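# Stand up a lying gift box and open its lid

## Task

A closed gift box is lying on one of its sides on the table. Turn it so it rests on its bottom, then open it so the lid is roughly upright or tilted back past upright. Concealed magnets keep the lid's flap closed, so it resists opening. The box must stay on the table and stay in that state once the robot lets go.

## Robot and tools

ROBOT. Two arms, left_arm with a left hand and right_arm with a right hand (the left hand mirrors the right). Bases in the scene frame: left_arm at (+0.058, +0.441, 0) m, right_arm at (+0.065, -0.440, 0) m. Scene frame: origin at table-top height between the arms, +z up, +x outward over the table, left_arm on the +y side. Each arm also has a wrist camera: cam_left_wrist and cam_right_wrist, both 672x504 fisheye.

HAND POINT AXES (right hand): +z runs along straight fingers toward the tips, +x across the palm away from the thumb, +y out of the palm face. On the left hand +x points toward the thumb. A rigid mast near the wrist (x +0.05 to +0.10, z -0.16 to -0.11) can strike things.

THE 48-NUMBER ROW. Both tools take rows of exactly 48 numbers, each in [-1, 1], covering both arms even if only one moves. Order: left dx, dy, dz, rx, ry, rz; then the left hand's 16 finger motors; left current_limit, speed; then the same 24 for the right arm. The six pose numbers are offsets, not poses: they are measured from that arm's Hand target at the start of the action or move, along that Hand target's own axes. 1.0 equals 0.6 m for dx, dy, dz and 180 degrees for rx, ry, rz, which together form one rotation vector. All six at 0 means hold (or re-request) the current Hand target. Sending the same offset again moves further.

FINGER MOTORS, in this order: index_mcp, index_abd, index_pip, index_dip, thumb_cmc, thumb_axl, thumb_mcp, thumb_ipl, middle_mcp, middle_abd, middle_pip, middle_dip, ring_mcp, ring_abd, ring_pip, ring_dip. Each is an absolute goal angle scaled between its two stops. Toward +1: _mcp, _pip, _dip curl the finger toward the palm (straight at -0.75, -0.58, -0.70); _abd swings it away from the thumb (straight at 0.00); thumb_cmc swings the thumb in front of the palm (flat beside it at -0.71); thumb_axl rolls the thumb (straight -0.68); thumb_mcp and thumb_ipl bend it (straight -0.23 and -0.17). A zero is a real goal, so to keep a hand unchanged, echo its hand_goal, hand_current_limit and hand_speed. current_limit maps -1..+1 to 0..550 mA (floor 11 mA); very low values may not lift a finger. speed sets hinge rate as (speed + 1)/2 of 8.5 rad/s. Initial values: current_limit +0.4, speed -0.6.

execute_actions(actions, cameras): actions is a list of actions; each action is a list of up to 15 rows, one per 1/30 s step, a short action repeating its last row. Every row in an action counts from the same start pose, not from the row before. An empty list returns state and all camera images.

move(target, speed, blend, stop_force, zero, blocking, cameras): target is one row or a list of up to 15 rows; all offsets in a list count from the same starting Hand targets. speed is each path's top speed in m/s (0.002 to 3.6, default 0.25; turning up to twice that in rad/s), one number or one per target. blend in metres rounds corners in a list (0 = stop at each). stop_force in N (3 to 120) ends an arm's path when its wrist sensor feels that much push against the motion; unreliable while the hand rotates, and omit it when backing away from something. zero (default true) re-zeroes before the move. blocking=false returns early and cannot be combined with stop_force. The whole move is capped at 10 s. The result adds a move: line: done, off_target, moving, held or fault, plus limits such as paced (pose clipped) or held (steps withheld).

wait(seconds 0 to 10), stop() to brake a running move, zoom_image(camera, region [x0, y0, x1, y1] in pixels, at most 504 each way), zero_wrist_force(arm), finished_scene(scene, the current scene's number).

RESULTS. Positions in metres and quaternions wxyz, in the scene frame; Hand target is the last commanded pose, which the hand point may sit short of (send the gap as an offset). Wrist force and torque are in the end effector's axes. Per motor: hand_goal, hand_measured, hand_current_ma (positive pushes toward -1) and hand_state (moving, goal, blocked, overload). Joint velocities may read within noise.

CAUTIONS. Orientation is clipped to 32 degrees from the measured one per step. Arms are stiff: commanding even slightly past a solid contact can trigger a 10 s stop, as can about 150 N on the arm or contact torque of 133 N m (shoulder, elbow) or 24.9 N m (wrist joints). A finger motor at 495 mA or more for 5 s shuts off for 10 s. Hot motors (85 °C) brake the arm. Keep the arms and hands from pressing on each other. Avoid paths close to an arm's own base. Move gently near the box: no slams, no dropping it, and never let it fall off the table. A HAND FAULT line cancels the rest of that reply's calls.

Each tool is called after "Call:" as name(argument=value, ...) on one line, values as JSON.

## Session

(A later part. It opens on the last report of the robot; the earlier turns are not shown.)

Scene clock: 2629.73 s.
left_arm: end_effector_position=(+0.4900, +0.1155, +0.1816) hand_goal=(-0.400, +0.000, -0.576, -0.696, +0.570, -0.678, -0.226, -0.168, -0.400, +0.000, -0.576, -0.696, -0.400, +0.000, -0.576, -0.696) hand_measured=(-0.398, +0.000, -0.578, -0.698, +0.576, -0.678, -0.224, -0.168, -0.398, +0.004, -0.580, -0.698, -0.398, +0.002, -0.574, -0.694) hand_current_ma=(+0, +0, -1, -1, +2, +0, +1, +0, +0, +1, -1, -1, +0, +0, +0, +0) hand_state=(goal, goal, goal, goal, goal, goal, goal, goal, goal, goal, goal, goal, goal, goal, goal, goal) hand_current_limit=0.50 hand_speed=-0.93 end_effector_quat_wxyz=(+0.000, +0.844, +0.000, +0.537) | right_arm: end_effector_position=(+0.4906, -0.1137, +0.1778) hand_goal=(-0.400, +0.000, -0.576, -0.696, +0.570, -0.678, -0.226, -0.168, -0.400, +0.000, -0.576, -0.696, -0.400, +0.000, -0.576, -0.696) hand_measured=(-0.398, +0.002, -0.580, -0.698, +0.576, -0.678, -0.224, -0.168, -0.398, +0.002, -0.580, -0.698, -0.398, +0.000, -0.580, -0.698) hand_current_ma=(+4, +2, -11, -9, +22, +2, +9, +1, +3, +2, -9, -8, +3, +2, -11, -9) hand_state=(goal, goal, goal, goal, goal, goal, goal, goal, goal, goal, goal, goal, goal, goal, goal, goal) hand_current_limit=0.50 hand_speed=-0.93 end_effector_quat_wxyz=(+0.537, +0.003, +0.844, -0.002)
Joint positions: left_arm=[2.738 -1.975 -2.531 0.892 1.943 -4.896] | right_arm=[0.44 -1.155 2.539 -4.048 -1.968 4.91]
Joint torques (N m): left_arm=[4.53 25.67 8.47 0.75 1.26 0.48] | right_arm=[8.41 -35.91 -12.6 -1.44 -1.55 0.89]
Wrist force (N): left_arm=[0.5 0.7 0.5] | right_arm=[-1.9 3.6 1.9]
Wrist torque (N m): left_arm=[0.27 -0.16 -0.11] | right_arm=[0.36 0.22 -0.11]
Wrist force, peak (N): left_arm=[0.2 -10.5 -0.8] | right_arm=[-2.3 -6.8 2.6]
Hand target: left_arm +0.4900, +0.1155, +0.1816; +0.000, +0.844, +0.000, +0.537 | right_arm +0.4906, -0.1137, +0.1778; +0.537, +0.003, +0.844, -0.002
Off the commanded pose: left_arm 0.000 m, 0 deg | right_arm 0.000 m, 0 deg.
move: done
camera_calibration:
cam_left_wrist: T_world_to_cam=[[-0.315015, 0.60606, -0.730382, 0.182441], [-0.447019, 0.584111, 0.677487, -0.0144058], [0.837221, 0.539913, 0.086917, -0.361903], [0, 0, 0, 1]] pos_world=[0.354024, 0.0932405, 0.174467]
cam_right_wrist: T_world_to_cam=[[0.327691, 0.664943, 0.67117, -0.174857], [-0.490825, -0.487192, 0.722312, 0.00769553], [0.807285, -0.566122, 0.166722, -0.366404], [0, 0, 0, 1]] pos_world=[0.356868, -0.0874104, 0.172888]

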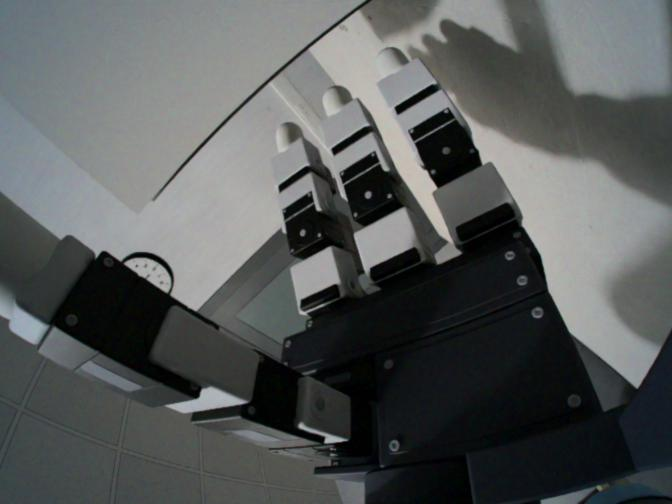

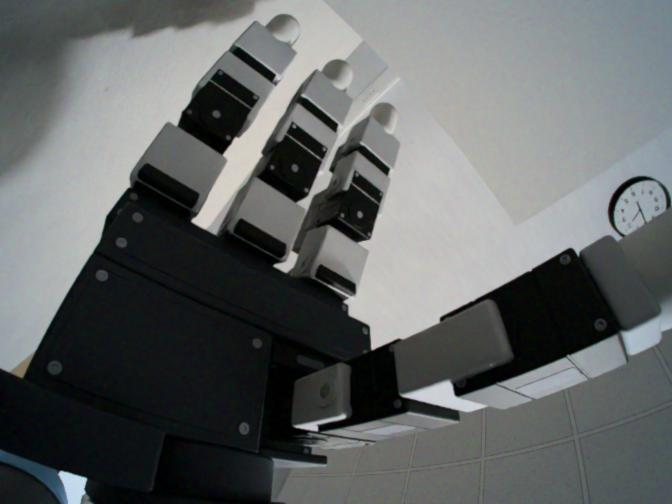

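Call:
move(target=[[0.034,0,0.0145,0,-0.0833,0,-0.4,0,-0.576,-0.696,0.571,-0.678,-0.226,-0.168,-0.4,0,-0.576,-0.696,-0.4,0,-0.576,-0.696,0.5,-0.93,-0.034,0,0.0145,0,0.0833,0,-0.4,0,-0.576,-0.696,0.571,-0.678,-0.226,-0.168,-0.4,0,-0.576,-0.696,-0.4,0,-0.576,-0.696,0.5,-0.93],[0.0633,0,0.0372,0,-0.1667,0,-0.4,0,-0.576,-0.696,0.571,-0.678,-0.226,-0.168,-0.4,0,-0.576,-0.696,-0.4,0,-0.576,-0.696,0.5,-0.93,-0.0633,0,0.0372,0,0.1667,0,-0.4,0,-0.576,-0.696,0.571,-0.678,-0.226,-0.168,-0.4,0,-0.576,-0.696,-0.4,0,-0.576,-0.696,0.5,-0.93],[0.0855,0,0.0668,0,-0.25,0,-0.4,0,-0.576,-0.696,0.571,-0.678,-0.226,-0.168,-0.4,0,-0.576,-0.696,-0.4,0,-0.576,-0.696,0.5,-0.93,-0.0855,0,0.0668,0,0.25,0,-0.4,0,-0.576,-0.696,0.571,-0.678,-0.226,-0.168,-0.4,0,-0.576,-0.696,-0.4,0,-0.576,-0.696,0.5,-0.93],[0.0995,0,0.1012,0,-0.3333,0,-0.4,0,-0.576,-0.696,0.571,-0.678,-0.226,-0.168,-0.4,0,-0.576,-0.696,-0.4,0,-0.576,-0.696,0.5,-0.93,-0.0995,0,0.1012,0,0.3333,0,-0.4,0,-0.576,-0.696,0.571,-0.678,-0.226,-0.168,-0.4,0,-0.576,-0.696,-0.4,0,-0.576,-0.696,0.5,-0.93],[0.104,0,0.1378,0,-0.4167,0,-0.4,0,-0.576,-0.696,0.571,-0.678,-0.226,-0.168,-0.4,0,-0.576,-0.696,-0.4,0,-0.576,-0.696,0.5,-0.93,-0.104,0,0.1378,0,0.4167,0,-0.4,0,-0.576,-0.696,0.571,-0.678,-0.226,-0.168,-0.4,0,-0.576,-0.696,-0.4,0,-0.576,-0.696,0.5,-0.93],[0.0988,0,0.1745,0,-0.4999,0,-0.4,0,-0.576,-0.696,0.571,-0.678,-0.226,-0.168,-0.4,0,-0.576,-0.696,-0.4,0,-0.576,-0.696,0.5,-0.93,-0.0988,0,0.1745,0,0.4999,0,-0.4,0,-0.576,-0.696,0.571,-0.678,-0.226,-0.168,-0.4,0,-0.576,-0.696,-0.4,0,-0.576,-0.696,0.5,-0.93]], speed=0.12, blend=0.005, cameras=["all"])

Scene clock: 2672.73 s.
left_arm: end_effector_position=(+0.6100, +0.1154, +0.1910) hand_goal=(-0.400, +0.000, -0.576, -0.696, +0.570, -0.678, -0.226, -0.168, -0.400, +0.000, -0.576, -0.696, -0.400, +0.000, -0.576, -0.696) hand_measured=(-0.400, +0.000, -0.578, -0.698, +0.568, -0.678, -0.224, -0.168, -0.400, +0.002, -0.580, -0.698, -0.400, +0.002, -0.574, -0.694) hand_current_ma=(+0, +0, -1, -1, +0, +0, +1, +0, +0, +0, -1, -1, +0, +0, +0, +0) hand_state=(goal, goal, goal, goal, goal, goal, goal, goal, goal, goal, goal, goal, goal, goal, goal, goal) hand_current_limit=0.50 hand_speed=-0.93 end_effector_quat_wxyz=(+0.000, +0.976, +0.000, -0.217) | right_arm: end_effector_position=(+0.6105, -0.1145, +0.1872) hand_goal=(-0.400, +0.000, -0.576, -0.696, +0.570, -0.678, -0.226, -0.168, -0.400, +0.000, -0.576, -0.696, -0.400, +0.000, -0.576, -0.696) hand_measured=(-0.400, +0.002, -0.580, -0.698, +0.568, -0.678, -0.224, -0.168, -0.400, +0.002, -0.578, -0.698, -0.400, +0.000, -0.580, -0.698) hand_current_ma=(-2, +3, -10, -9, -4, +2, +9, +1, -1, +3, -9, -8, -1, +2, -11, -9) hand_state=(goal, goal, goal, goal, goal, goal, goal, goal, goal, goal, goal, goal, goal, goal, goal, goal) hand_current_limit=0.50 hand_speed=-0.93 end_effector_quat_wxyz=(-0.217, +0.003, +0.976, +0.001)
Joint positions: left_arm=[2.987 -2.029 -1.353 -1.762 1.501 -4.862] | right_arm=[0.173 -1.126 1.383 -1.397 -1.497 4.87]
Joint torques (N m): left_arm=[12.8 31.65 30.53 -0.7 -1.69 2.15] | right_arm=[-13.35 -28.14 -27.21 0.58 2.54 -0.94]
Wrist force (N): left_arm=[-0.6 1.0 -1.0] | right_arm=[0.1 1.8 0.9]
Wrist torque (N m): left_arm=[0.35 0.16 -0.12] | right_arm=[0.30 -0.16 0.14]
Wrist force, peak (N): left_arm=[-0.6 1.4 -0.8] | right_arm=[-2.0 3.8 1.9]
Hand target: left_arm +0.6100, +0.1154, +0.1910; +0.000, +0.976, +0.000, -0.217 | right_arm +0.6105, -0.1145, +0.1872; -0.217, +0.003, +0.976, +0.001
Off the commanded pose: left_arm 0.000 m, 0 deg | right_arm 0.000 m, 0 deg.
move: done
camera_calibration:
cam_left_wrist: T_world_to_cam=[[-0.730146, 0.606401, 0.314902, 0.280591], [0.677612, 0.583305, 0.447881, -0.609155], [0.0879116, 0.5404, -0.836803, 0.170301], [0, 0, 0, 1]] pos_world=[0.602671, 0.0931419, 0.326978]
cam_right_wrist: T_world_to_cam=[[0.675606, 0.663152, -0.322158, -0.246529], [0.718864, -0.495517, 0.487543, -0.636111], [0.16368, -0.560975, -0.81149, 0.111435], [0, 0, 0, 1]] pos_world=[0.605594, -0.0892053, 0.321138]

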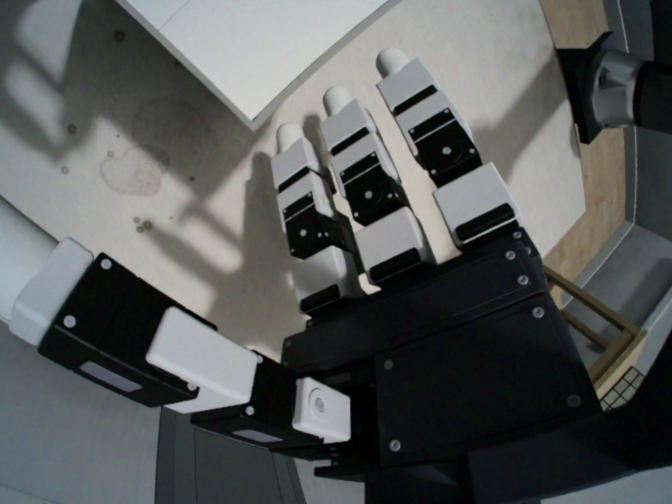

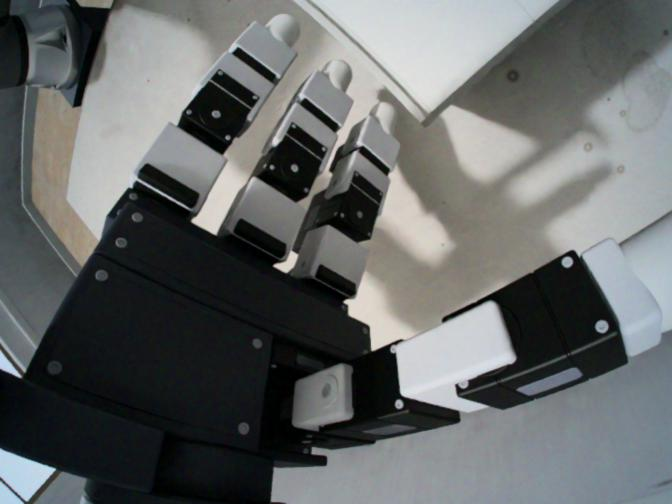

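Call:
move(target=[0.0489,0,0.0149,0,-0.0833,0,-0.4,0,-0.576,-0.696,0.571,-0.678,-0.226,-0.168,-0.4,0,-0.576,-0.696,-0.4,0,-0.576,-0.696,0.5,-0.85,-0.0461,0,0.0089,0,0.0833,0,-0.4,0,-0.576,-0.696,0.571,-0.678,-0.226,-0.168,-0.4,0,-0.576,-0.696,-0.4,0,-0.576,-0.696,0.5,-0.85], speed=0.1)

Call:
move(target=[0,0,0,0,0,0,-0.06,0,-0.576,-0.696,0.571,-0.678,-0.226,-0.168,-0.06,0,-0.576,-0.696,-0.06,0,-0.576,-0.696,0.5,-0.87,0,0,0,0,0,0,-0.06,0,-0.576,-0.696,0.571,-0.678,-0.226,-0.168,-0.06,0,-0.576,-0.696,-0.06,0,-0.576,-0.696,0.5,-0.87], cameras=["all"])

Scene clock: 2710.43 s.
left_arm: end_effector_position=(+0.6328, +0.1154, +0.1705) hand_goal=(-0.400, +0.000, -0.576, -0.696, +0.570, -0.678, -0.226, -0.168, -0.400, +0.000, -0.576, -0.696, -0.400, +0.000, -0.576, -0.696) hand_measured=(-0.400, +0.000, -0.578, -0.698, +0.566, -0.678, -0.224, -0.168, -0.400, +0.000, -0.580, -0.698, -0.400, +0.000, -0.574, -0.694) hand_current_ma=(+0, +0, -1, -1, -1, +0, +1, +0, +0, +0, -1, -1, +0, +0, +0, +0) hand_state=(goal, goal, goal, goal, goal, goal, goal, goal, goal, goal, goal, goal, goal, goal, goal, goal) hand_current_limit=0.50 hand_speed=-0.85 end_effector_quat_wxyz=(+0.000, +0.940, +0.000, -0.342) | right_arm: end_effector_position=(+0.6333, -0.1147, +0.1707) hand_goal=(-0.400, +0.000, -0.576, -0.696, +0.570, -0.678, -0.226, -0.168, -0.400, +0.000, -0.576, -0.696, -0.400, +0.000, -0.576, -0.696) hand_measured=(-0.400, +0.000, -0.580, -0.698, +0.566, -0.678, -0.224, -0.168, -0.400, +0.000, -0.578, -0.698, -0.400, +0.000, -0.580, -0.698) hand_current_ma=(-2, +0, -10, -9, -12, +2, +9, +1, -1, +0, -9, -8, -1, +0, -11, -9) hand_state=(goal, goal, goal, goal, goal, goal, goal, goal, goal, goal, goal, goal, goal, goal, goal, goal) hand_current_limit=0.50 hand_speed=-0.85 end_effector_quat_wxyz=(-0.342, +0.003, +0.940, +0.002)
Joint positions: left_arm=[3.004 -2.258 -1.054 -2.093 1.476 -4.826] | right_arm=[0.155 -0.903 1.086 -1.061 -1.47 4.832]
Joint torques (N m): left_arm=[13.55 40.67 30.93 -1.73 -1.62 2.04] | right_arm=[-12.65 -37.46 -27.34 1.27 2.6 -1.09]
Wrist force (N): left_arm=[-0.7 0.8 -1.0] | right_arm=[0.6 1.5 0.9]
Wrist torque (N m): left_arm=[0.36 0.23 -0.12] | right_arm=[0.24 -0.27 0.21]
Wrist force, peak (N): left_arm=[-0.8 0.7 -1.6] | right_arm=[-0.1 2.1 0.8]
Hand target: left_arm +0.6328, +0.1154, +0.1705; +0.000, +0.940, +0.000, -0.342 | right_arm +0.6333, -0.1147, +0.1706; -0.342, +0.003, +0.940, +0.002
Off the commanded pose: left_arm 0.000 m, 0 deg | right_arm 0.000 m, 0 deg.
move: done

Scene clock: 2711.43 s.
left_arm: end_effector_position=(+0.6328, +0.1155, +0.1705) hand_goal=(-0.060, +0.000, -0.576, -0.696, +0.570, -0.678, -0.226, -0.168, -0.060, +0.000, -0.576, -0.696, -0.060, +0.000, -0.576, -0.696) hand_measured=(-0.166, -0.006, -0.604, -0.710, +0.566, -0.678, -0.224, -0.168, -0.164, -0.006, -0.600, -0.708, -0.148, -0.006, -0.602, -0.708) hand_current_ma=(-286, -2, -31, -11, -1, +0, +1, +0, -275, -2, -25, -7, -208, -2, -27, -8) hand_state=(blocked, goal, blocked, goal, goal, goal, goal, goal, blocked, goal, blocked, goal, blocked, goal, blocked, goal) hand_current_limit=0.50 hand_speed=-0.87 end_effector_quat_wxyz=(+0.000, +0.940, +0.000, -0.342) | right_arm: end_effector_position=(+0.6333, -0.1147, +0.1706) hand_goal=(-0.060, +0.000, -0.576, -0.696, +0.570, -0.678, -0.226, -0.168, -0.060, +0.000, -0.576, -0.696, -0.060, +0.000, -0.576, -0.696) hand_measured=(-0.182, +0.000, -0.596, -0.704, +0.566, -0.678, -0.224, -0.168, -0.188, -0.002, -0.600, -0.708, -0.196, -0.004, -0.602, -0.708) hand_current_ma=(-410, -1, -77, -31, -12, +2, +9, +1, -412, -7, -92, -43, -413, -10, -103, -46) hand_state=(blocked, goal, blocked, goal, goal, goal, goal, goal, blocked, goal, blocked, goal, blocked, goal, blocked, goal) hand_current_limit=0.50 hand_speed=-0.87 end_effector_quat_wxyz=(-0.342, +0.003, +0.940, +0.002)
Joint positions: left_arm=[3.004 -2.258 -1.054 -2.094 1.476 -4.826] | right_arm=[0.155 -0.902 1.085 -1.061 -1.47 4.832]
Joint torques (N m): left_arm=[5.37 40.31 30.12 -1.31 -2.39 2.02] | right_arm=[-7.1 -39.16 -27.52 0.88 1.79 -0.94]
Wrist force (N): left_arm=[-0.1 -8.6 -0.8] | right_arm=[0.8 -6.6 0.9]
Wrist torque (N m): left_arm=[0.90 0.34 -0.05] | right_arm=[0.78 -0.28 0.07]
Wrist force, peak (N): left_arm=[0.1 -8.9 -0.6] | right_arm=[0.7 -7.0 0.7]
Hand target: left_arm +0.6328, +0.1154, +0.1705; +0.000, +0.940, +0.000, -0.342 | right_arm +0.6333, -0.1147, +0.1706; -0.342, +0.003, +0.940, +0.002
Off the commanded pose: left_arm 0.000 m, 0 deg | right_arm 0.000 m, 0 deg.
move: done
camera_calibration:
cam_left_wrist: T_world_to_cam=[[-0.623554, 0.606367, 0.493457, 0.205891], [0.770584, 0.583158, 0.257152, -0.641672], [-0.131835, 0.540598, -0.830887, 0.28914], [0, 0, 0, 1]] pos_world=[0.660965, 0.0930421, 0.303652]
cam_right_wrist: T_world_to_cam=[[0.569174, 0.663992, -0.484927, -0.17192], [0.820558, -0.496158, 0.283745, -0.674258], [-0.0521967, -0.559411, -0.827245, 0.233779], [0, 0, 0, 1]] pos_world=[0.663323, -0.0896064, 0.301341]

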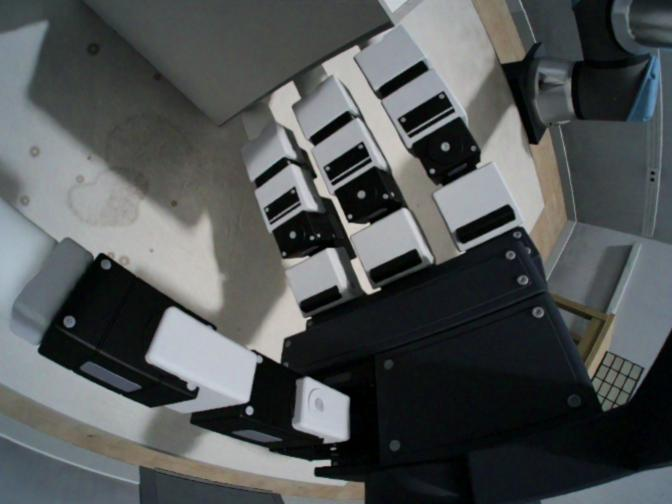

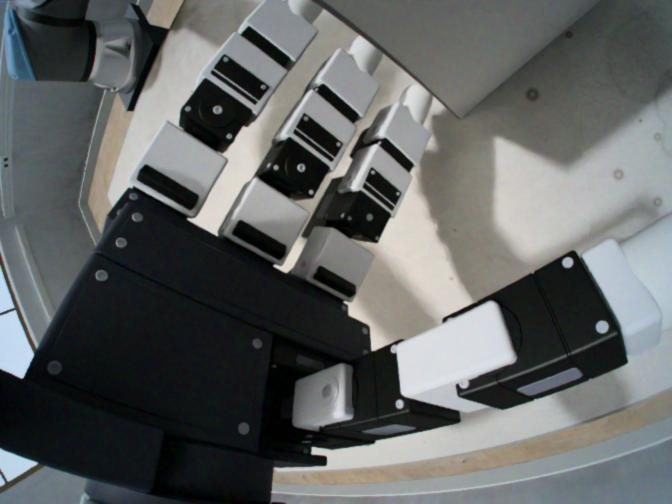

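Call:
move(target=[-0.0536,0,-0.0638,0,0,0,-0.06,0,-0.576,-0.696,0.571,-0.678,-0.226,-0.168,-0.06,0,-0.576,-0.696,-0.06,0,-0.576,-0.696,0.5,-0.85,0.0536,0,-0.0638,0,0,0,-0.06,0,-0.576,-0.696,0.571,-0.678,-0.226,-0.168,-0.06,0,-0.576,-0.696,-0.06,0,-0.576,-0.696,0.5,-0.85], speed=0.03)

Call:
move(target=[[-0.0367,0,-0.0052,0,0.0833,0,-0.06,0,-0.576,-0.696,0.571,-0.678,-0.226,-0.168,-0.06,0,-0.576,-0.696,-0.06,0,-0.576,-0.696,0.5,-0.85,0.0367,0,-0.0052,0,-0.0833,0,-0.06,0,-0.576,-0.696,0.571,-0.678,-0.226,-0.168,-0.06,0,-0.576,-0.696,-0.06,0,-0.576,-0.696,0.5,-0.85],[-0.0733,0,-0.0005,0,0.1667,0,-0.06,0,-0.576,-0.696,0.571,-0.678,-0.226,-0.168,-0.06,0,-0.576,-0.696,-0.06,0,-0.576,-0.696,0.5,-0.85,0.0733,0,-0.0005,0,-0.1667,0,-0.06,0,-0.576,-0.696,0.571,-0.678,-0.226,-0.168,-0.06,0,-0.576,-0.696,-0.06,0,-0.576,-0.696,0.5,-0.85],[-0.1078,0,0.0132,0,0.25,0,-0.06,0,-0.576,-0.696,0.571,-0.678,-0.226,-0.168,-0.06,0,-0.576,-0.696,-0.06,0,-0.576,-0.696,0.5,-0.85,0.1078,0,0.0132,0,-0.25,0,-0.06,0,-0.576,-0.696,0.571,-0.678,-0.226,-0.168,-0.06,0,-0.576,-0.696,-0.06,0,-0.576,-0.696,0.5,-0.85],[-0.1373,0,0.0357,0,0.3333,0,-0.06,0,-0.576,-0.696,0.571,-0.678,-0.226,-0.168,-0.06,0,-0.576,-0.696,-0.06,0,-0.576,-0.696,0.5,-0.85,0.1373,0,0.0357,0,-0.3333,0,-0.06,0,-0.576,-0.696,0.571,-0.678,-0.226,-0.168,-0.06,0,-0.576,-0.696,-0.06,0,-0.576,-0.696,0.5,-0.85],[-0.1602,0,0.0648,0,0.4167,0,-0.06,0,-0.576,-0.696,0.571,-0.678,-0.226,-0.168,-0.06,0,-0.576,-0.696,-0.06,0,-0.576,-0.696,0.5,-0.85,0.1602,0,0.0648,0,-0.4167,0,-0.06,0,-0.576,-0.696,0.571,-0.678,-0.226,-0.168,-0.06,0,-0.576,-0.696,-0.06,0,-0.576,-0.696,0.5,-0.85],[-0.1743,0,0.0988,0,0.5,0,-0.06,0,-0.576,-0.696,0.571,-0.678,-0.226,-0.168,-0.06,0,-0.576,-0.696,-0.06,0,-0.576,-0.696,0.5,-0.85,0.1743,0,0.0988,0,-0.5,0,-0.06,0,-0.576,-0.696,0.571,-0.678,-0.226,-0.168,-0.06,0,-0.576,-0.696,-0.06,0,-0.576,-0.696,0.5,-0.85]], speed=0.12, blend=0.005, cameras=["all"])

Scene clock: 2736.27 s.
left_arm: end_effector_position=(+0.6328, +0.1154, +0.2203) hand_goal=(-0.060, +0.000, -0.576, -0.696, +0.570, -0.678, -0.226, -0.168, -0.060, +0.000, -0.576, -0.696, -0.060, +0.000, -0.576, -0.696) hand_measured=(-0.164, -0.008, -0.604, -0.710, +0.566, -0.678, -0.224, -0.168, -0.160, -0.008, -0.600, -0.708, -0.144, -0.008, -0.602, -0.708) hand_current_ma=(-271, -4, -31, -11, -1, +0, +1, +0, -258, -3, -25, -7, -192, -4, -27, -8) hand_state=(blocked, goal, blocked, goal, goal, goal, goal, goal, blocked, goal, blocked, goal, blocked, goal, blocked, goal) hand_current_limit=0.50 hand_speed=-0.85 end_effector_quat_wxyz=(+0.000, +0.940, +0.000, -0.342) | right_arm: end_effector_position=(+0.6333, -0.1147, +0.2205) hand_goal=(-0.060, +0.000, -0.576, -0.696, +0.570, -0.678, -0.226, -0.168, -0.060, +0.000, -0.576, -0.696, -0.060, +0.000, -0.576, -0.696) hand_measured=(-0.182, -0.004, -0.602, -0.708, +0.566, -0.678, -0.224, -0.168, -0.188, -0.006, -0.604, -0.710, -0.196, -0.006, -0.606, -0.710) hand_current_ma=(-412, -8, -98, -43, -12, +2, +9, +1, -412, -15, -110, -54, -412, -17, -121, -55) hand_state=(blocked, goal, blocked, goal, goal, goal, goal, goal, blocked, goal, blocked, goal, blocked, goal, blocked, goal) hand_current_limit=0.50 hand_speed=-0.85 end_effector_quat_wxyz=(-0.342, +0.003, +0.940, +0.002)
Joint positions: left_arm=[3.004 -2.243 -0.952 -2.211 1.476 -4.826] | right_arm=[0.155 -0.919 0.985 -0.944 -1.47 4.832]
Joint torques (N m): left_arm=[-4.76 53.08 32.48 -1.46 -3.01 0.85] | right_arm=[-9.28 -66.8 -25.79 1.24 3.04 -1.06]
Wrist force (N): left_arm=[0.6 -7.9 -0.3] | right_arm=[-0.4 -6.6 2.4]
Wrist torque (N m): left_arm=[0.89 0.30 -0.04] | right_arm=[0.84 -0.36 0.08]
Wrist force, peak (N): left_arm=[0.1 -8.8 -0.6] | right_arm=[0.0 -6.9 2.0]
Hand target: left_arm +0.6328, +0.1154, +0.2205; +0.000, +0.940, +0.000, -0.342 | right_arm +0.6333, -0.1147, +0.2206; -0.342, +0.003, +0.940, +0.002
Off the commanded pose: left_arm 0.000 m, 0 deg | right_arm 0.000 m, 0 deg.
move: done

Scene clock: 2743.57 s.
left_arm: end_effector_position=(+0.5146, +0.1155, +0.2424) hand_goal=(-0.060, +0.000, -0.576, -0.696, +0.570, -0.678, -0.226, -0.168, -0.060, +0.000, -0.576, -0.696, -0.060, +0.000, -0.576, -0.696) hand_measured=(-0.156, +0.004, -0.604, -0.712, +0.574, -0.678, -0.224, -0.168, -0.152, +0.004, -0.602, -0.708, -0.134, +0.004, -0.602, -0.708) hand_current_ma=(-244, +1, -31, -12, +1, +0, +1, +0, -228, +1, -26, -7, -161, +1, -27, -8) hand_state=(blocked, goal, blocked, goal, goal, goal, goal, goal, blocked, goal, blocked, goal, blocked, goal, blocked, goal) hand_current_limit=0.50 hand_speed=-0.85 end_effector_quat_wxyz=(+0.000, +0.906, +0.000, +0.422) | right_arm: end_effector_position=(+0.5151, -0.1139, +0.2425) hand_goal=(-0.060, +0.000, -0.576, -0.696, +0.570, -0.678, -0.226, -0.168, -0.060, +0.000, -0.576, -0.696, -0.060, +0.000, -0.576, -0.696) hand_measured=(-0.182, +0.014, -0.604, -0.710, +0.574, -0.678, -0.224, -0.168, -0.188, +0.010, -0.606, -0.712, -0.196, +0.010, -0.610, -0.712) hand_current_ma=(-412, +40, -111, -51, +16, +2, +9, +1, -412, +33, -121, -60, -412, +30, -131, -57) hand_state=(blocked, goal, blocked, goal, goal, goal, goal, goal, blocked, goal, blocked, goal, blocked, goal, blocked, goal) hand_current_limit=0.50 hand_speed=-0.85 end_effector_quat_wxyz=(+0.422, +0.003, +0.907, -0.001)
Joint positions: left_arm=[2.8 -1.573 -2.397 0.099 1.838 -4.944] | right_arm=[0.373 -1.579 2.406 -3.234 -1.854 4.961]
Joint torques (N m): left_arm=[-17.56 8.24 13.33 5.53 -0.83 1.85] | right_arm=[14.73 -4.38 -12.77 -6.63 0.24 -0.53]
Wrist force (N): left_arm=[-0.6 -9.1 0.7] | right_arm=[-0.7 -5.7 3.0]
Wrist torque (N m): left_arm=[0.78 -0.09 0.09] | right_arm=[1.02 0.39 -0.46]
Wrist force, peak (N): left_arm=[-0.9 -9.3 1.1] | right_arm=[-0.4 -6.7 2.2]
Hand target: left_arm +0.5146, +0.1155, +0.2424; +0.000, +0.906, +0.000, +0.422 | right_arm +0.5151, -0.1139, +0.2425; +0.422, +0.003, +0.906, -0.001
Off the commanded pose: left_arm 0.000 m, 0 deg | right_arm 0.000 m, 0 deg.
move: done
camera_calibration:
cam_left_wrist: T_world_to_cam=[[-0.49323, 0.606186, -0.62391, 0.300378], [-0.25652, 0.583975, 0.770176, -0.165005], [0.831217, 0.539919, -0.132535, -0.33147], [0, 0, 0, 1]] pos_world=[0.381352, 0.0932407, 0.27056]
cam_right_wrist: T_world_to_cam=[[0.490156, 0.663898, 0.564789, -0.284185], [-0.287339, -0.488673, 0.823793, -0.156615], [0.822912, -0.566073, -0.0487621, -0.35286], [0, 0, 0, 1]] pos_world=[0.384666, -0.0876084, 0.272317]

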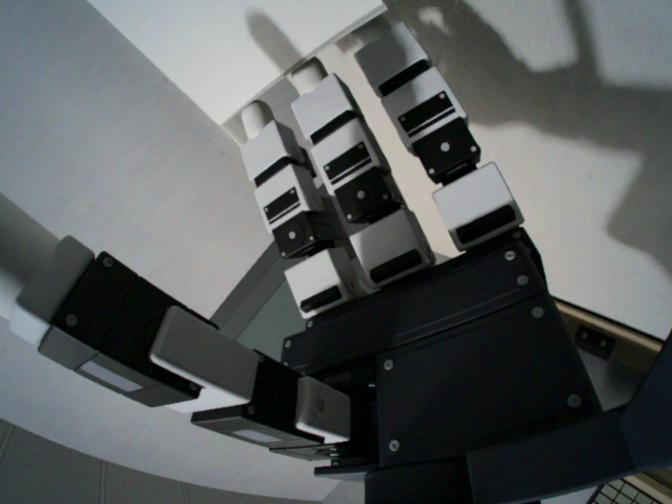

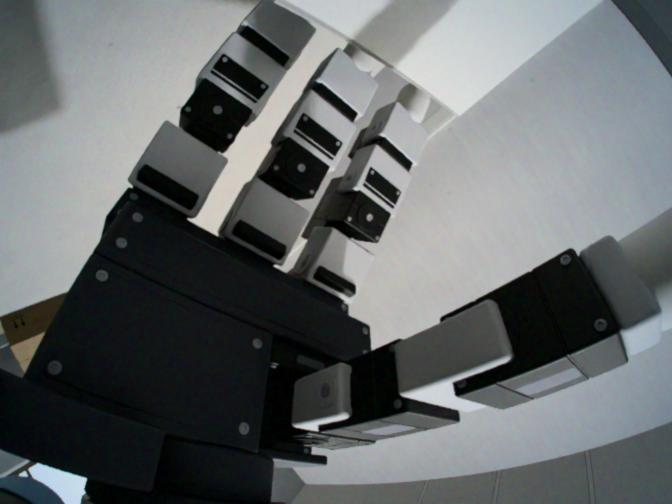

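Call:
move(target=[-0.1341,0,0.1125,0,0,0,-0.06,0,-0.576,-0.696,0.571,-0.678,-0.226,-0.168,-0.06,0,-0.576,-0.696,-0.06,0,-0.576,-0.696,0.5,-0.85,0.1341,0,0.1125,0,0,0,-0.06,0,-0.576,-0.696,0.571,-0.678,-0.226,-0.168,-0.06,0,-0.576,-0.696,-0.06,0,-0.576,-0.696,0.5,-0.85], speed=0.06)

Call:
move(target=[-0.0319,0,0.0268,0,0,0,-0.06,0,-0.576,-0.696,0.571,-0.678,-0.226,-0.168,-0.06,0,-0.576,-0.696,-0.06,0,-0.576,-0.696,0.5,-0.85,0.0319,0,0.0268,0,0,0,-0.06,0,-0.576,-0.696,0.571,-0.678,-0.226,-0.168,-0.06,0,-0.576,-0.696,-0.06,0,-0.576,-0.696,0.5,-0.85], speed=0.008, stop_force=3)

Call:
move(target=[0,0,0,0,0,0,-0.4,0,-0.576,-0.696,0.571,-0.678,-0.226,-0.168,-0.4,0,-0.576,-0.696,-0.4,0,-0.576,-0.696,0.5,-0.93,0,0,0,0,0,0,-0.4,0,-0.576,-0.696,0.571,-0.678,-0.226,-0.168,-0.4,0,-0.576,-0.696,-0.4,0,-0.576,-0.696,0.5,-0.93], cameras=["all"])

Scene clock: 2759.00 s.
left_arm: end_effector_position=(+0.5145, +0.1155, +0.1374) hand_goal=(-0.060, +0.000, -0.576, -0.696, +0.570, -0.678, -0.226, -0.168, -0.060, +0.000, -0.576, -0.696, -0.060, +0.000, -0.576, -0.696) hand_measured=(-0.156, +0.004, -0.604, -0.712, +0.574, -0.678, -0.224, -0.168, -0.152, +0.004, -0.602, -0.708, -0.134, +0.004, -0.602, -0.708) hand_current_ma=(-242, +1, -31, -12, +2, +0, +1, +0, -225, +1, -26, -7, -159, +1, -27, -8) hand_state=(blocked, goal, blocked, goal, goal, goal, goal, goal, blocked, goal, blocked, goal, blocked, goal, blocked, goal) hand_current_limit=0.50 hand_speed=-0.85 end_effector_quat_wxyz=(+0.000, +0.906, +0.000, +0.422) | right_arm: end_effector_position=(+0.5150, -0.1138, +0.1376) hand_goal=(-0.060, +0.000, -0.576, -0.696, +0.570, -0.678, -0.226, -0.168, -0.060, +0.000, -0.576, -0.696, -0.060, +0.000, -0.576, -0.696) hand_measured=(-0.182, +0.014, -0.604, -0.710, +0.576, -0.678, -0.224, -0.168, -0.188, +0.012, -0.606, -0.712, -0.196, +0.010, -0.610, -0.712) hand_current_ma=(-412, +42, -111, -51, +17, +2, +9, +1, -413, +35, -121, -60, -412, +31, -131, -58) hand_state=(blocked, goal, blocked, goal, goal, goal, goal, goal, blocked, goal, blocked, goal, blocked, goal, blocked, goal) hand_current_limit=0.50 hand_speed=-0.85 end_effector_quat_wxyz=(+0.422, +0.003, +0.906, -0.001)
Joint positions: left_arm=[2.8 -1.903 -2.478 0.51 1.838 -4.944] | right_arm=[0.374 -1.245 2.488 -3.65 -1.854 4.961]
Joint torques (N m): left_arm=[-10.54 16.51 5.45 5.45 -4.02 1.66] | right_arm=[9.15 -12.59 -6.44 -6.2 4.25 -0.45]
Wrist force (N): left_arm=[-0.8 -8.9 0.7] | right_arm=[-0.5 -5.8 2.5]
Wrist torque (N m): left_arm=[0.80 -0.02 0.05] | right_arm=[1.06 0.36 -0.50]
Wrist force, peak (N): left_arm=[-0.9 -9.4 0.8] | right_arm=[-0.5 -5.9 2.9]
Hand target: left_arm +0.5145, +0.1155, +0.1373; +0.000, +0.906, +0.000, +0.422 | right_arm +0.5150, -0.1138, +0.1375; +0.422, +0.003, +0.906, -0.001
Off the commanded pose: left_arm 0.000 m, 0 deg | right_arm 0.000 m, 0 deg.
move: done

Scene clock: 2761.97 s.
left_arm: end_effector_position=(+0.5145, +0.1155, +0.1262) hand_goal=(-0.060, +0.000, -0.576, -0.696, +0.570, -0.678, -0.226, -0.168, -0.060, +0.000, -0.576, -0.696, -0.060, +0.000, -0.576, -0.696) hand_measured=(-0.150, +0.000, -0.604, -0.712, +0.574, -0.678, -0.224, -0.168, -0.148, +0.000, -0.602, -0.708, -0.132, +0.000, -0.602, -0.708) hand_current_ma=(-216, +0, -31, -12, +2, +0, +1, +0, -210, +0, -26, -8, -151, +0, -27, -8) hand_state=(blocked, goal, blocked, goal, goal, goal, goal, goal, blocked, goal, blocked, goal, blocked, goal, blocked, goal) hand_current_limit=0.50 hand_speed=-0.85 end_effector_quat_wxyz=(+0.000, +0.906, +0.000, +0.422) | right_arm: end_effector_position=(+0.5150, -0.1138, +0.1242) hand_goal=(-0.060, +0.000, -0.576, -0.696, +0.570, -0.678, -0.226, -0.168, -0.060, +0.000, -0.576, -0.696, -0.060, +0.000, -0.576, -0.696) hand_measured=(-0.182, +0.006, -0.612, -0.710, +0.576, -0.678, -0.224, -0.168, -0.188, +0.004, -0.612, -0.716, -0.196, +0.002, -0.612, -0.714) hand_current_ma=(-413, +15, -141, -54, +17, +2, +9, +1, -412, +8, -141, -74, -412, +4, -145, -71) hand_state=(blocked, goal, blocked, goal, goal, goal, goal, goal, blocked, goal, blocked, goal, blocked, goal, blocked, goal) hand_current_limit=0.50 hand_speed=-0.85 end_effector_quat_wxyz=(+0.422, +0.003, +0.906, -0.001)
Joint positions: left_arm=[2.8 -1.944 -2.481 0.553 1.838 -4.944] | right_arm=[0.374 -1.196 2.492 -3.703 -1.854 4.961]
Joint torques (N m): left_arm=[2.9 29.23 18.93 0.87 -3.4 0.95] | right_arm=[-2.94 -42 -16.78 -1.27 3.49 1.17]
Wrist force (N): left_arm=[-0.4 -9.5 -0.5] | right_arm=[-1.5 -6.2 3.2]
Wrist torque (N m): left_arm=[0.85 0.02 0.04] | right_arm=[1.01 0.10 -0.29]
Wrist force, peak (N): left_arm=[0.5 -10.6 -1.0] | right_arm=[-2.7 -8.1 0.3]
Hand target: left_arm +0.5145, +0.1155, +0.1262; +0.000, +0.906, +0.000, +0.422 (not the last commanded pose) | right_arm +0.5150, -0.1138, +0.1242; +0.422, +0.003, +0.906, -0.001 (not the last commanded pose)
Off the commanded pose: left_arm 0.014 m, 0 deg | right_arm 0.012 m, 0 deg.
move: contact (left_arm, right_arm)

Scene clock: 2763.67 s.
left_arm: end_effector_position=(+0.5145, +0.1155, +0.1262) hand_goal=(-0.400, +0.000, -0.576, -0.696, +0.570, -0.678, -0.226, -0.168, -0.400, +0.000, -0.576, -0.696, -0.400, +0.000, -0.576, -0.696) hand_measured=(-0.400, +0.000, -0.580, -0.698, +0.574, -0.678, -0.224, -0.168, -0.400, +0.000, -0.580, -0.698, -0.390, +0.000, -0.576, -0.696) hand_current_ma=(+0, +0, -1, -1, +2, +0, +1, +0, +0, +0, -1, -1, +7, +0, +0, +0) hand_state=(goal, goal, goal, goal, goal, goal, goal, goal, goal, goal, goal, goal, goal, goal, goal, goal) hand_current_limit=0.50 hand_speed=-0.93 end_effector_quat_wxyz=(+0.000, +0.906, +0.000, +0.422) | right_arm: end_effector_position=(+0.5150, -0.1138, +0.1242) hand_goal=(-0.400, +0.000, -0.576, -0.696, +0.570, -0.678, -0.226, -0.168, -0.400, +0.000, -0.576, -0.696, -0.400, +0.000, -0.576, -0.696) hand_measured=(-0.400, +0.006, -0.580, -0.698, +0.576, -0.678, -0.224, -0.168, -0.400, +0.004, -0.580, -0.698, -0.370, -0.002, -0.568, -0.692) hand_current_ma=(+1, +14, -12, -7, +17, +2, +9, +1, +1, +8, -11, -9, +130, -4, +28, +11) hand_state=(goal, goal, goal, goal, goal, goal, goal, goal, goal, goal, goal, goal, blocked, goal, goal, goal) hand_current_limit=0.50 hand_speed=-0.93 end_effector_quat_wxyz=(+0.422, +0.003, +0.906, -0.001)
Joint positions: left_arm=[2.8 -1.944 -2.481 0.553 1.838 -4.944] | right_arm=[0.374 -1.196 2.492 -3.703 -1.854 4.961]
Joint torques (N m): left_arm=[1.1 24.74 11.84 1.01 1.14 0.95] | right_arm=[-3.73 -35.15 -10.57 -1.12 -1.62 0.69]
Wrist force (N): left_arm=[-0.1 1.1 -0.2] | right_arm=[-2.7 4.0 -0.1]
Wrist torque (N m): left_arm=[0.30 -0.03 -0.17] | right_arm=[0.44 0.33 -0.18]
Wrist force, peak (N): left_arm=[0.0 -9.5 -0.6] | right_arm=[-1.7 -6.1 3.1]
Hand target: left_arm +0.5145, +0.1155, +0.1262; +0.000, +0.906, +0.000, +0.422 | right_arm +0.5150, -0.1138, +0.1242; +0.422, +0.003, +0.906, -0.001
Off the commanded pose: left_arm 0.000 m, 0 deg | right_arm 0.000 m, 0 deg.
move: done
camera_calibration:
cam_left_wrist: T_world_to_cam=[[-0.493027, 0.606153, -0.624102, 0.227835], [-0.256736, 0.584038, 0.770056, -0.0754151], [0.831271, 0.539888, -0.132325, -0.346921], [0, 0, 0, 1]] pos_world=[0.381352, 0.0932406, 0.15436]
cam_right_wrist: T_world_to_cam=[[0.489966, 0.663886, 0.564968, -0.217287], [-0.287555, -0.488732, 0.823683, -0.0589625], [0.822949, -0.566036, -0.0485583, -0.358538], [0, 0, 0, 1]] pos_world=[0.384567, -0.0875084, 0.153916]

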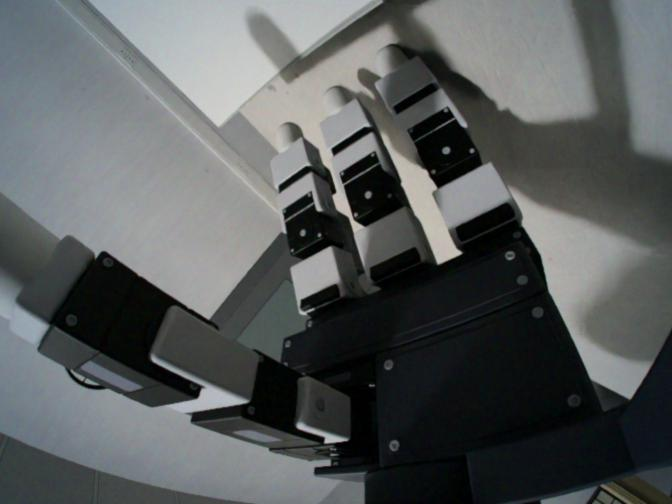

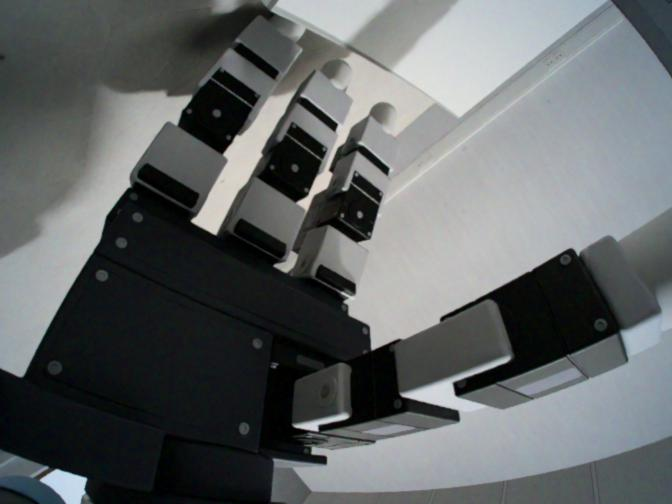

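Call:
move(target=[0,-0.1333,0,0,0,0,-0.4,0,-0.576,-0.696,0.571,-0.678,-0.226,-0.168,-0.4,0,-0.576,-0.696,-0.4,0,-0.576,-0.696,0.5,-0.85,0,-0.1333,0,0,0,0,-0.4,0,-0.576,-0.696,0.571,-0.678,-0.226,-0.168,-0.4,0,-0.576,-0.696,-0.4,0,-0.576,-0.696,0.5,-0.85], speed=0.06, cameras=["all"])

Call:
move(target=[0.0766,0,-0.0643,0,-0.2778,0,-0.4,0,-0.576,-0.696,0.571,-0.678,-0.226,-0.168,-0.4,0,-0.576,-0.696,-0.4,0,-0.576,-0.696,0.5,-0.85,-0.0766,0,-0.0643,0,0.2778,0,-0.4,0,-0.576,-0.696,0.571,-0.678,-0.226,-0.168,-0.4,0,-0.576,-0.696,-0.4,0,-0.576,-0.696,0.5,-0.85], speed=0.15)

Call:
move(target=[[0.105,-0.0333,-0.09,-0.4167,0,0,-1,0,-0.576,-0.696,0.571,-0.678,-0.226,-0.168,-1,0,-0.576,-0.696,-1,0,-0.576,-0.696,0.76,-0.6,-0.105,0,-0.2,-0.1389,0,0,-0.754,0,-0.576,-0.696,0.571,-0.678,-0.226,-0.168,-0.754,0,-0.576,-0.696,-0.754,0,-0.576,-0.696,0.78,-0.6],[0.105,-0.0333,-0.09,-0.4167,0,0,-1,0,-0.576,-0.696,0.571,-0.678,-0.226,-0.168,-1,0,-0.576,-0.696,-1,0,-0.576,-0.696,0.76,-0.6,-0.105,0.2,-0.17,-0.1389,0,0,-0.754,0,-0.576,-0.696,0.571,-0.678,-0.226,-0.168,-0.754,0,-0.576,-0.696,-0.754,0,-0.576,-0.696,0.78,-0.6]], speed=0.15, cameras=["all"])

Scene clock: 2799.53 s.
left_arm: end_effector_position=(+0.5146, +0.1954, +0.1262) hand_goal=(-0.400, +0.000, -0.576, -0.696, +0.570, -0.678, -0.226, -0.168, -0.400, +0.000, -0.576, -0.696, -0.400, +0.000, -0.576, -0.696) hand_measured=(-0.400, +0.000, -0.580, -0.698, +0.574, -0.678, -0.224, -0.168, -0.400, +0.000, -0.580, -0.698, -0.394, +0.000, -0.574, -0.696) hand_current_ma=(+0, +0, -1, -1, +2, +0, +1, +0, +0, +0, -1, -1, +3, +0, +0, +0) hand_state=(goal, goal, goal, goal, goal, goal, goal, goal, goal, goal, goal, goal, goal, goal, goal, goal) hand_current_limit=0.50 hand_speed=-0.85 end_effector_quat_wxyz=(+0.000, +0.906, +0.000, +0.422) | right_arm: end_effector_position=(+0.5145, -0.1937, +0.1241) hand_goal=(-0.400, +0.000, -0.576, -0.696, +0.570, -0.678, -0.226, -0.168, -0.400, +0.000, -0.576, -0.696, -0.400, +0.000, -0.576, -0.696) hand_measured=(-0.400, +0.006, -0.580, -0.698, +0.576, -0.678, -0.224, -0.168, -0.400, +0.004, -0.580, -0.698, -0.374, -0.004, -0.568, -0.692) hand_current_ma=(+1, +14, -11, -7, +17, +2, +9, +1, +1, +8, -10, -9, +105, -13, +30, +12) hand_state=(goal, goal, goal, goal, goal, goal, goal, goal, goal, goal, goal, goal, blocked, goal, goal, goal) hand_current_limit=0.50 hand_speed=-0.85 end_effector_quat_wxyz=(+0.422, +0.003, +0.906, -0.001)
Joint positions: left_arm=[3.054 -1.901 -2.61 0.668 1.645 -4.775] | right_arm=[0.117 -1.237 2.625 -3.828 -1.66 4.789]
Joint torques (N m): left_arm=[13.68 25.47 1.46 4.79 -1.46 1.89] | right_arm=[-15.15 -36.5 -0.99 -5.45 1.98 -0.49]
Wrist force (N): left_arm=[-0.1 1.2 0.1] | right_arm=[-3.0 4.2 0.3]
Wrist torque (N m): left_arm=[0.30 -0.03 -0.14] | right_arm=[0.46 0.24 -0.10]
Wrist force, peak (N): left_arm=[0.4 1.6 -0.4] | right_arm=[-3.1 4.5 -0.1]
Hand target: left_arm +0.5146, +0.1955, +0.1262; +0.000, +0.906, +0.000, +0.422 | right_arm +0.5145, -0.1938, +0.1241; +0.422, +0.003, +0.906, -0.001
Off the commanded pose: left_arm 0.000 m, 0 deg | right_arm 0.000 m, 0 deg.
move: done
camera_calibration:
cam_left_wrist: T_world_to_cam=[[-0.493084, 0.60616, -0.62405, 0.179416], [-0.256728, 0.583988, 0.770097, -0.122081], [0.831239, 0.539933, -0.132337, -0.390052], [0, 0, 0, 1]] pos_world=[0.381352, 0.173141, 0.15436]
cam_right_wrist: T_world_to_cam=[[0.490062, 0.663822, 0.56496, -0.164044], [-0.287617, -0.488686, 0.823688, -0.0981252], [0.822871, -0.56615, -0.0485601, -0.403341], [0, 0, 0, 1]] pos_world=[0.384067, -0.167408, 0.153916]

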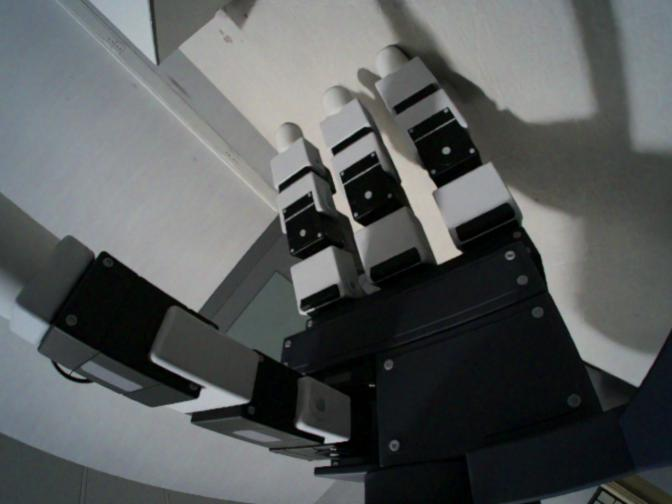

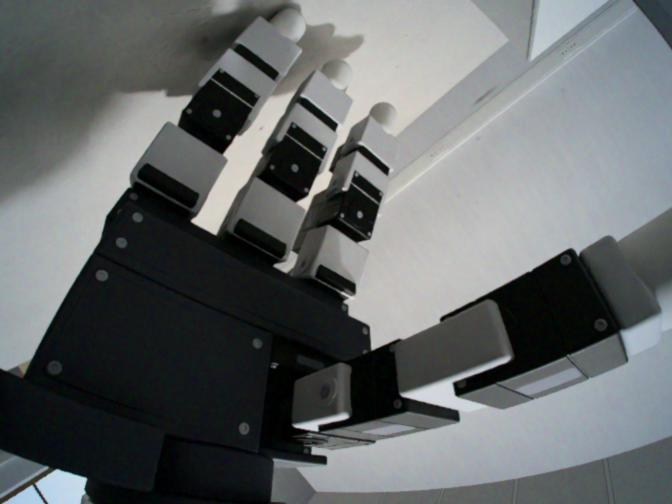

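Scene clock: 2803.20 s.
left_arm: end_effector_position=(+0.5146, +0.1955, +0.1862) hand_goal=(-0.400, +0.000, -0.576, -0.696, +0.570, -0.678, -0.226, -0.168, -0.400, +0.000, -0.576, -0.696, -0.400, +0.000, -0.576, -0.696) hand_measured=(-0.400, +0.000, -0.580, -0.698, +0.572, -0.678, -0.224, -0.168, -0.400, +0.000, -0.580, -0.698, -0.400, +0.000, -0.574, -0.696) hand_current_ma=(+0, +0, -1, -1, +1, +0, +1, +0, +0, +0, -1, -1, +0, +0, +0, +0) hand_state=(goal, goal, goal, goal, goal, goal, goal, goal, goal, goal, goal, goal, goal, goal, goal, goal) hand_current_limit=0.50 hand_speed=-0.85 end_effector_quat_wxyz=(+0.000, +1.000, +0.000, +0.000) | right_arm: end_effector_position=(+0.5145, -0.1938, +0.1841) hand_goal=(-0.400, +0.000, -0.576, -0.696, +0.570, -0.678, -0.226, -0.168, -0.400, +0.000, -0.576, -0.696, -0.400, +0.000, -0.576, -0.696) hand_measured=(-0.400, +0.004, -0.580, -0.698, +0.572, -0.678, -0.224, -0.168, -0.400, +0.004, -0.580, -0.698, -0.400, +0.000, -0.574, -0.694) hand_current_ma=(-2, +8, -11, -7, +9, +2, +9, +1, -1, +8, -10, -9, -1, +0, +6, +8) hand_state=(goal, goal, goal, goal, goal, goal, goal, goal, goal, goal, goal, goal, goal, goal, goal, goal) hand_current_limit=0.50 hand_speed=-0.85 end_effector_quat_wxyz=(+0.000, +0.003, +1.000, +0.000)
Joint positions: left_arm=[3.091 -1.549 -2.046 -1.118 1.571 -4.773] | right_arm=[0.071 -1.607 2.066 -2.029 -1.57 4.785]
Joint torques (N m): left_arm=[12.77 12.29 30.7 0.11 -1.34 2.01] | right_arm=[-13.72 -6.89 -26.98 0.08 2.43 -0.9]
Wrist force (N): left_arm=[-0.7 1.1 -0.8] | right_arm=[-1.2 2.4 0.3]
Wrist torque (N m): left_arm=[0.37 0.15 -0.17] | right_arm=[0.42 0.07 -0.03]
Wrist force, peak (N): left_arm=[-0.6 1.3 -0.5] | right_arm=[-2.6 4.2 0.6]
Hand target: left_arm +0.5146, +0.1955, +0.1862; +0.000, +1.000, +0.000, +0.000 | right_arm +0.5145, -0.1938, +0.1841; +0.000, +0.003, +1.000, +0.000
Off the commanded pose: left_arm 0.000 m, 0 deg | right_arm 0.000 m, 0 deg.
move: done

Scene clock: 2809.57 s.
left_arm: end_effector_position=(+0.5776, +0.2154, +0.2402) hand_goal=(-1.000, +0.000, -0.576, -0.696, +0.570, -0.678, -0.226, -0.168, -1.000, +0.000, -0.576, -0.696, -1.000, +0.000, -0.576, -0.696) hand_measured=(-1.000, +0.000, -0.578, -0.698, +0.572, -0.678, -0.224, -0.168, -1.000, +0.000, -0.578, -0.698, -1.000, +0.000, -0.576, -0.696) hand_current_ma=(+0, +0, +0, -1, +0, +0, +1, +0, +0, +0, +0, -1, +0, +0, +0, +0) hand_state=(goal, goal, goal, goal, goal, goal, goal, goal, goal, goal, goal, goal, goal, goal, goal, goal) hand_current_limit=0.76 hand_speed=-0.60 end_effector_quat_wxyz=(+0.609, +0.793, +0.000, +0.000) | right_arm: end_effector_position=(+0.5784, -0.0745, +0.2862) hand_goal=(-0.754, +0.000, -0.576, -0.696, +0.570, -0.678, -0.226, -0.168, -0.754, +0.000, -0.576, -0.696, -0.754, +0.000, -0.576, -0.696) hand_measured=(-0.756, +0.004, -0.578, -0.698, +0.572, -0.678, -0.224, -0.168, -0.754, +0.004, -0.578, -0.698, -0.754, +0.000, -0.574, -0.694) hand_current_ma=(-3, +8, -8, -7, +8, +2, +9, +1, -3, +8, -7, -8, -3, +0, +5, +8) hand_state=(goal, goal, goal, goal, goal, goal, goal, goal, goal, goal, goal, goal, goal, goal, goal, goal) hand_current_limit=0.78 hand_speed=-0.60 end_effector_quat_wxyz=(+0.000, +0.003, +0.976, +0.217)
Joint positions: left_arm=[3.461 -1.888 -2.027 -1.647 0.403 -3.822] | right_arm=[0.123 -1.476 1.822 -1.974 -1.137 4.849]
Joint torques (N m): left_arm=[-12.52 20.64 24.77 -1.25 -1.85 2.08] | right_arm=[11.61 -12.2 -27.19 -4.93 -1.15 1.77]
Wrist force (N): left_arm=[-2.0 0.7 -1.6] | right_arm=[-0.7 2.6 0.3]
Wrist torque (N m): left_arm=[0.54 0.15 -0.29] | right_arm=[0.46 0.05 -0.07]
Wrist force, peak (N): left_arm=[-2.2 0.6 -1.7] | right_arm=[-1.4 3.3 0.3]
Hand target: left_arm +0.5776, +0.2154, +0.2402; +0.609, +0.793, +0.000, +0.000 | right_arm +0.5784, -0.0743, +0.2861; +0.000, +0.003, +0.976, +0.217
Off the commanded pose: left_arm 0.000 m, 0 deg | right_arm 0.000 m, 0 deg.
move: done
camera_calibration:
cam_left_wrist: T_world_to_cam=[[-0.795465, 0.134699, -0.590839, 0.537712], [0.424757, 0.819328, -0.385074, -0.372327], [0.432222, -0.557277, -0.708962, 0.167134], [0, 0, 0, 1]] pos_world=[0.513641, 0.325769, 0.292819]
cam_right_wrist: T_world_to_cam=[[0.748883, 0.603226, 0.274396, -0.437099], [0.443122, -0.763685, 0.469497, -0.496758], [0.492765, -0.230007, -0.839214, 0.0616841], [0, 0, 0, 1]] pos_world=[0.517065, -0.10151, 0.404931]

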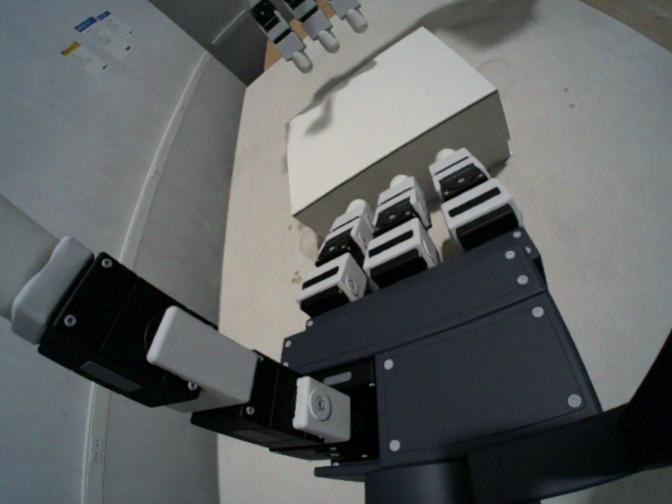

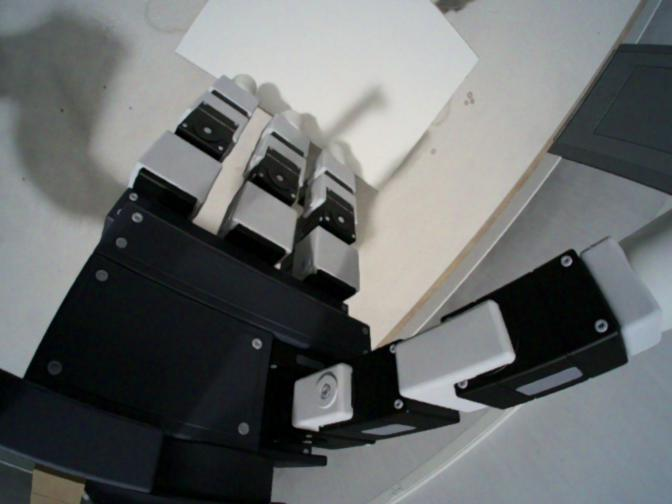

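Call:
zoom_image(camera="cam_left_wrist", region=[260, 60, 540, 260])

Scaled by 1.800 from the camera's 672x504 image, which has a finer 960x720 frame.

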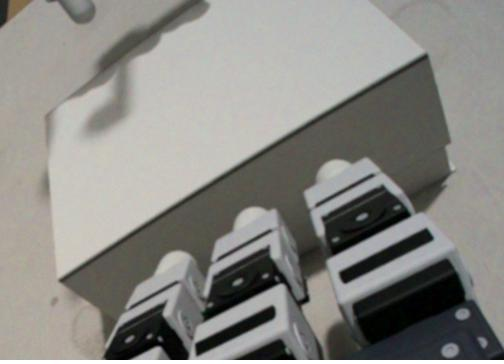

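Call:
move(target=[0,-0.1392,0.0373,0,0,0,-1,0,-0.576,-0.696,0.571,-0.678,-0.226,-0.168,-1,0,-0.576,-0.696,-1,0,-0.576,-0.696,0.76,-0.6,0,0,0,0,0,0,-0.754,0,-0.576,-0.696,0.571,-0.678,-0.226,-0.168,-0.754,0,-0.576,-0.696,-0.754,0,-0.576,-0.696,0.78,-0.6], speed=0.06, cameras=["all"])

Call:
zoom_image(camera="cam_left_wrist", region=[260, 60, 540, 260])

Scene clock: 2828.10 s.
left_arm: end_effector_position=(+0.5776, +0.2155, +0.1538) hand_goal=(-1.000, +0.000, -0.576, -0.696, +0.570, -0.678, -0.226, -0.168, -1.000, +0.000, -0.576, -0.696, -1.000, +0.000, -0.576, -0.696) hand_measured=(-1.000, +0.000, -0.578, -0.698, +0.572, -0.678, -0.224, -0.168, -1.000, +0.000, -0.578, -0.698, -1.000, +0.000, -0.576, -0.696) hand_current_ma=(+0, +0, +0, -1, +0, +0, +1, +0, +0, +0, +0, -1, +0, +0, +0, +0) hand_state=(goal, goal, goal, goal, goal, goal, goal, goal, goal, goal, goal, goal, goal, goal, goal, goal) hand_current_limit=0.76 hand_speed=-0.60 end_effector_quat_wxyz=(+0.609, +0.793, +0.000, +0.000) | right_arm: end_effector_position=(+0.5784, -0.0743, +0.2861) hand_goal=(-0.754, +0.000, -0.576, -0.696, +0.570, -0.678, -0.226, -0.168, -0.754, +0.000, -0.576, -0.696, -0.754, +0.000, -0.576, -0.696) hand_measured=(-0.756, +0.004, -0.578, -0.698, +0.572, -0.678, -0.224, -0.168, -0.754, +0.004, -0.578, -0.698, -0.754, +0.000, -0.574, -0.694) hand_current_ma=(-3, +8, -8, -7, +8, +2, +9, +1, -3, +8, -7, -8, -3, +0, +5, +8) hand_state=(goal, goal, goal, goal, goal, goal, goal, goal, goal, goal, goal, goal, goal, goal, goal, goal) hand_current_limit=0.78 hand_speed=-0.60 end_effector_quat_wxyz=(+0.000, +0.003, +0.976, +0.217)
Joint positions: left_arm=[3.461 -2.066 -2.077 -1.419 0.403 -3.822] | right_arm=[0.123 -1.476 1.822 -1.974 -1.137 4.849]
Joint torques (N m): left_arm=[-6.92 23.65 6.79 3.12 -2.66 -1.68] | right_arm=[11.61 -13.65 -27.77 -4.82 -1.17 1.9]
Wrist force (N): left_arm=[-2.2 0.8 -1.5] | right_arm=[-0.9 2.6 0.5]
Wrist torque (N m): left_arm=[0.55 0.19 -0.21] | right_arm=[0.43 0.06 -0.08]
Wrist force, peak (N): left_arm=[-2.3 0.6 -1.6] | right_arm=[-0.8 3.0 0.3]
Hand target: left_arm +0.5776, +0.2154, +0.1537; +0.609, +0.793, +0.000, +0.000 | right_arm +0.5784, -0.0743, +0.2861; +0.000, +0.003, +0.976, +0.217
Off the commanded pose: left_arm 0.000 m, 0 deg | right_arm 0.000 m, 0 deg.
move: done
camera_calibration:
cam_left_wrist: T_world_to_cam=[[-0.795439, 0.134557, -0.590907, 0.48677], [0.424692, 0.819342, -0.385118, -0.405521], [0.432335, -0.557291, -0.708882, 0.105881], [0, 0, 0, 1]] pos_world=[0.513642, 0.325768, 0.206519]
cam_right_wrist: T_world_to_cam=[[0.748871, 0.603246, 0.274384, -0.437206], [0.443143, -0.763669, 0.469504, -0.496617], [0.492765, -0.230007, -0.839214, 0.06173], [0, 0, 0, 1]] pos_world=[0.517065, -0.10131, 0.404931]

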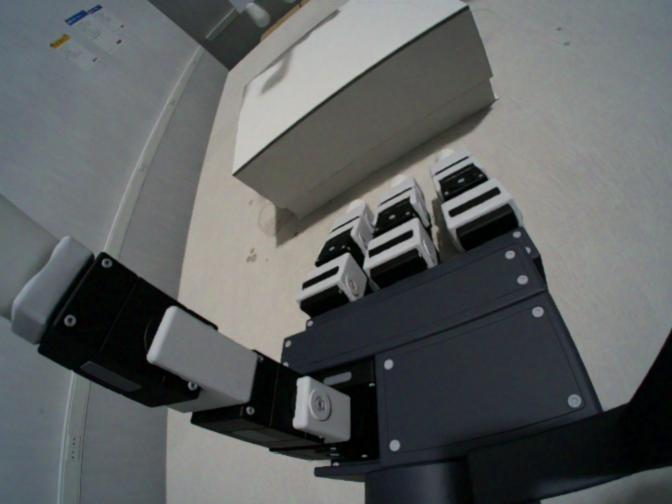

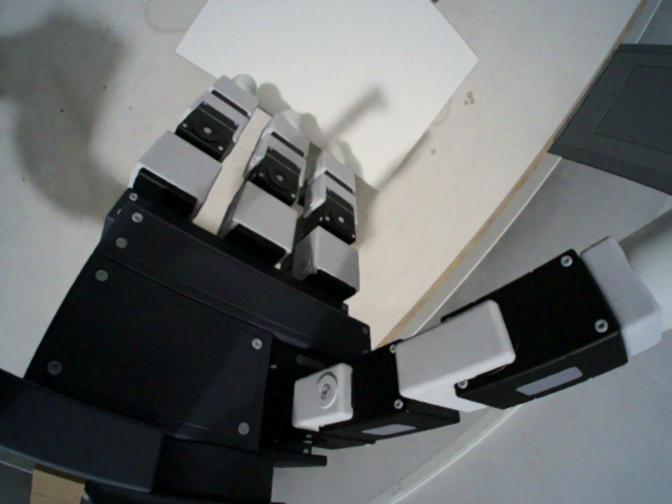

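Scaled by 1.800 from the camera's 672x504 image, which has a finer 960x720 frame.

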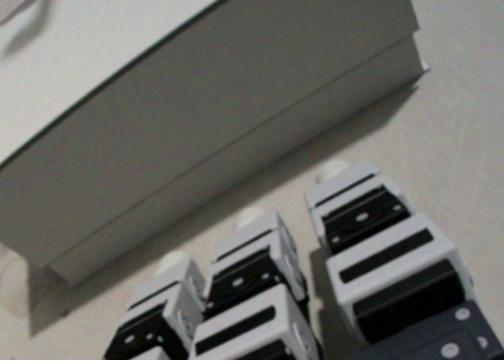

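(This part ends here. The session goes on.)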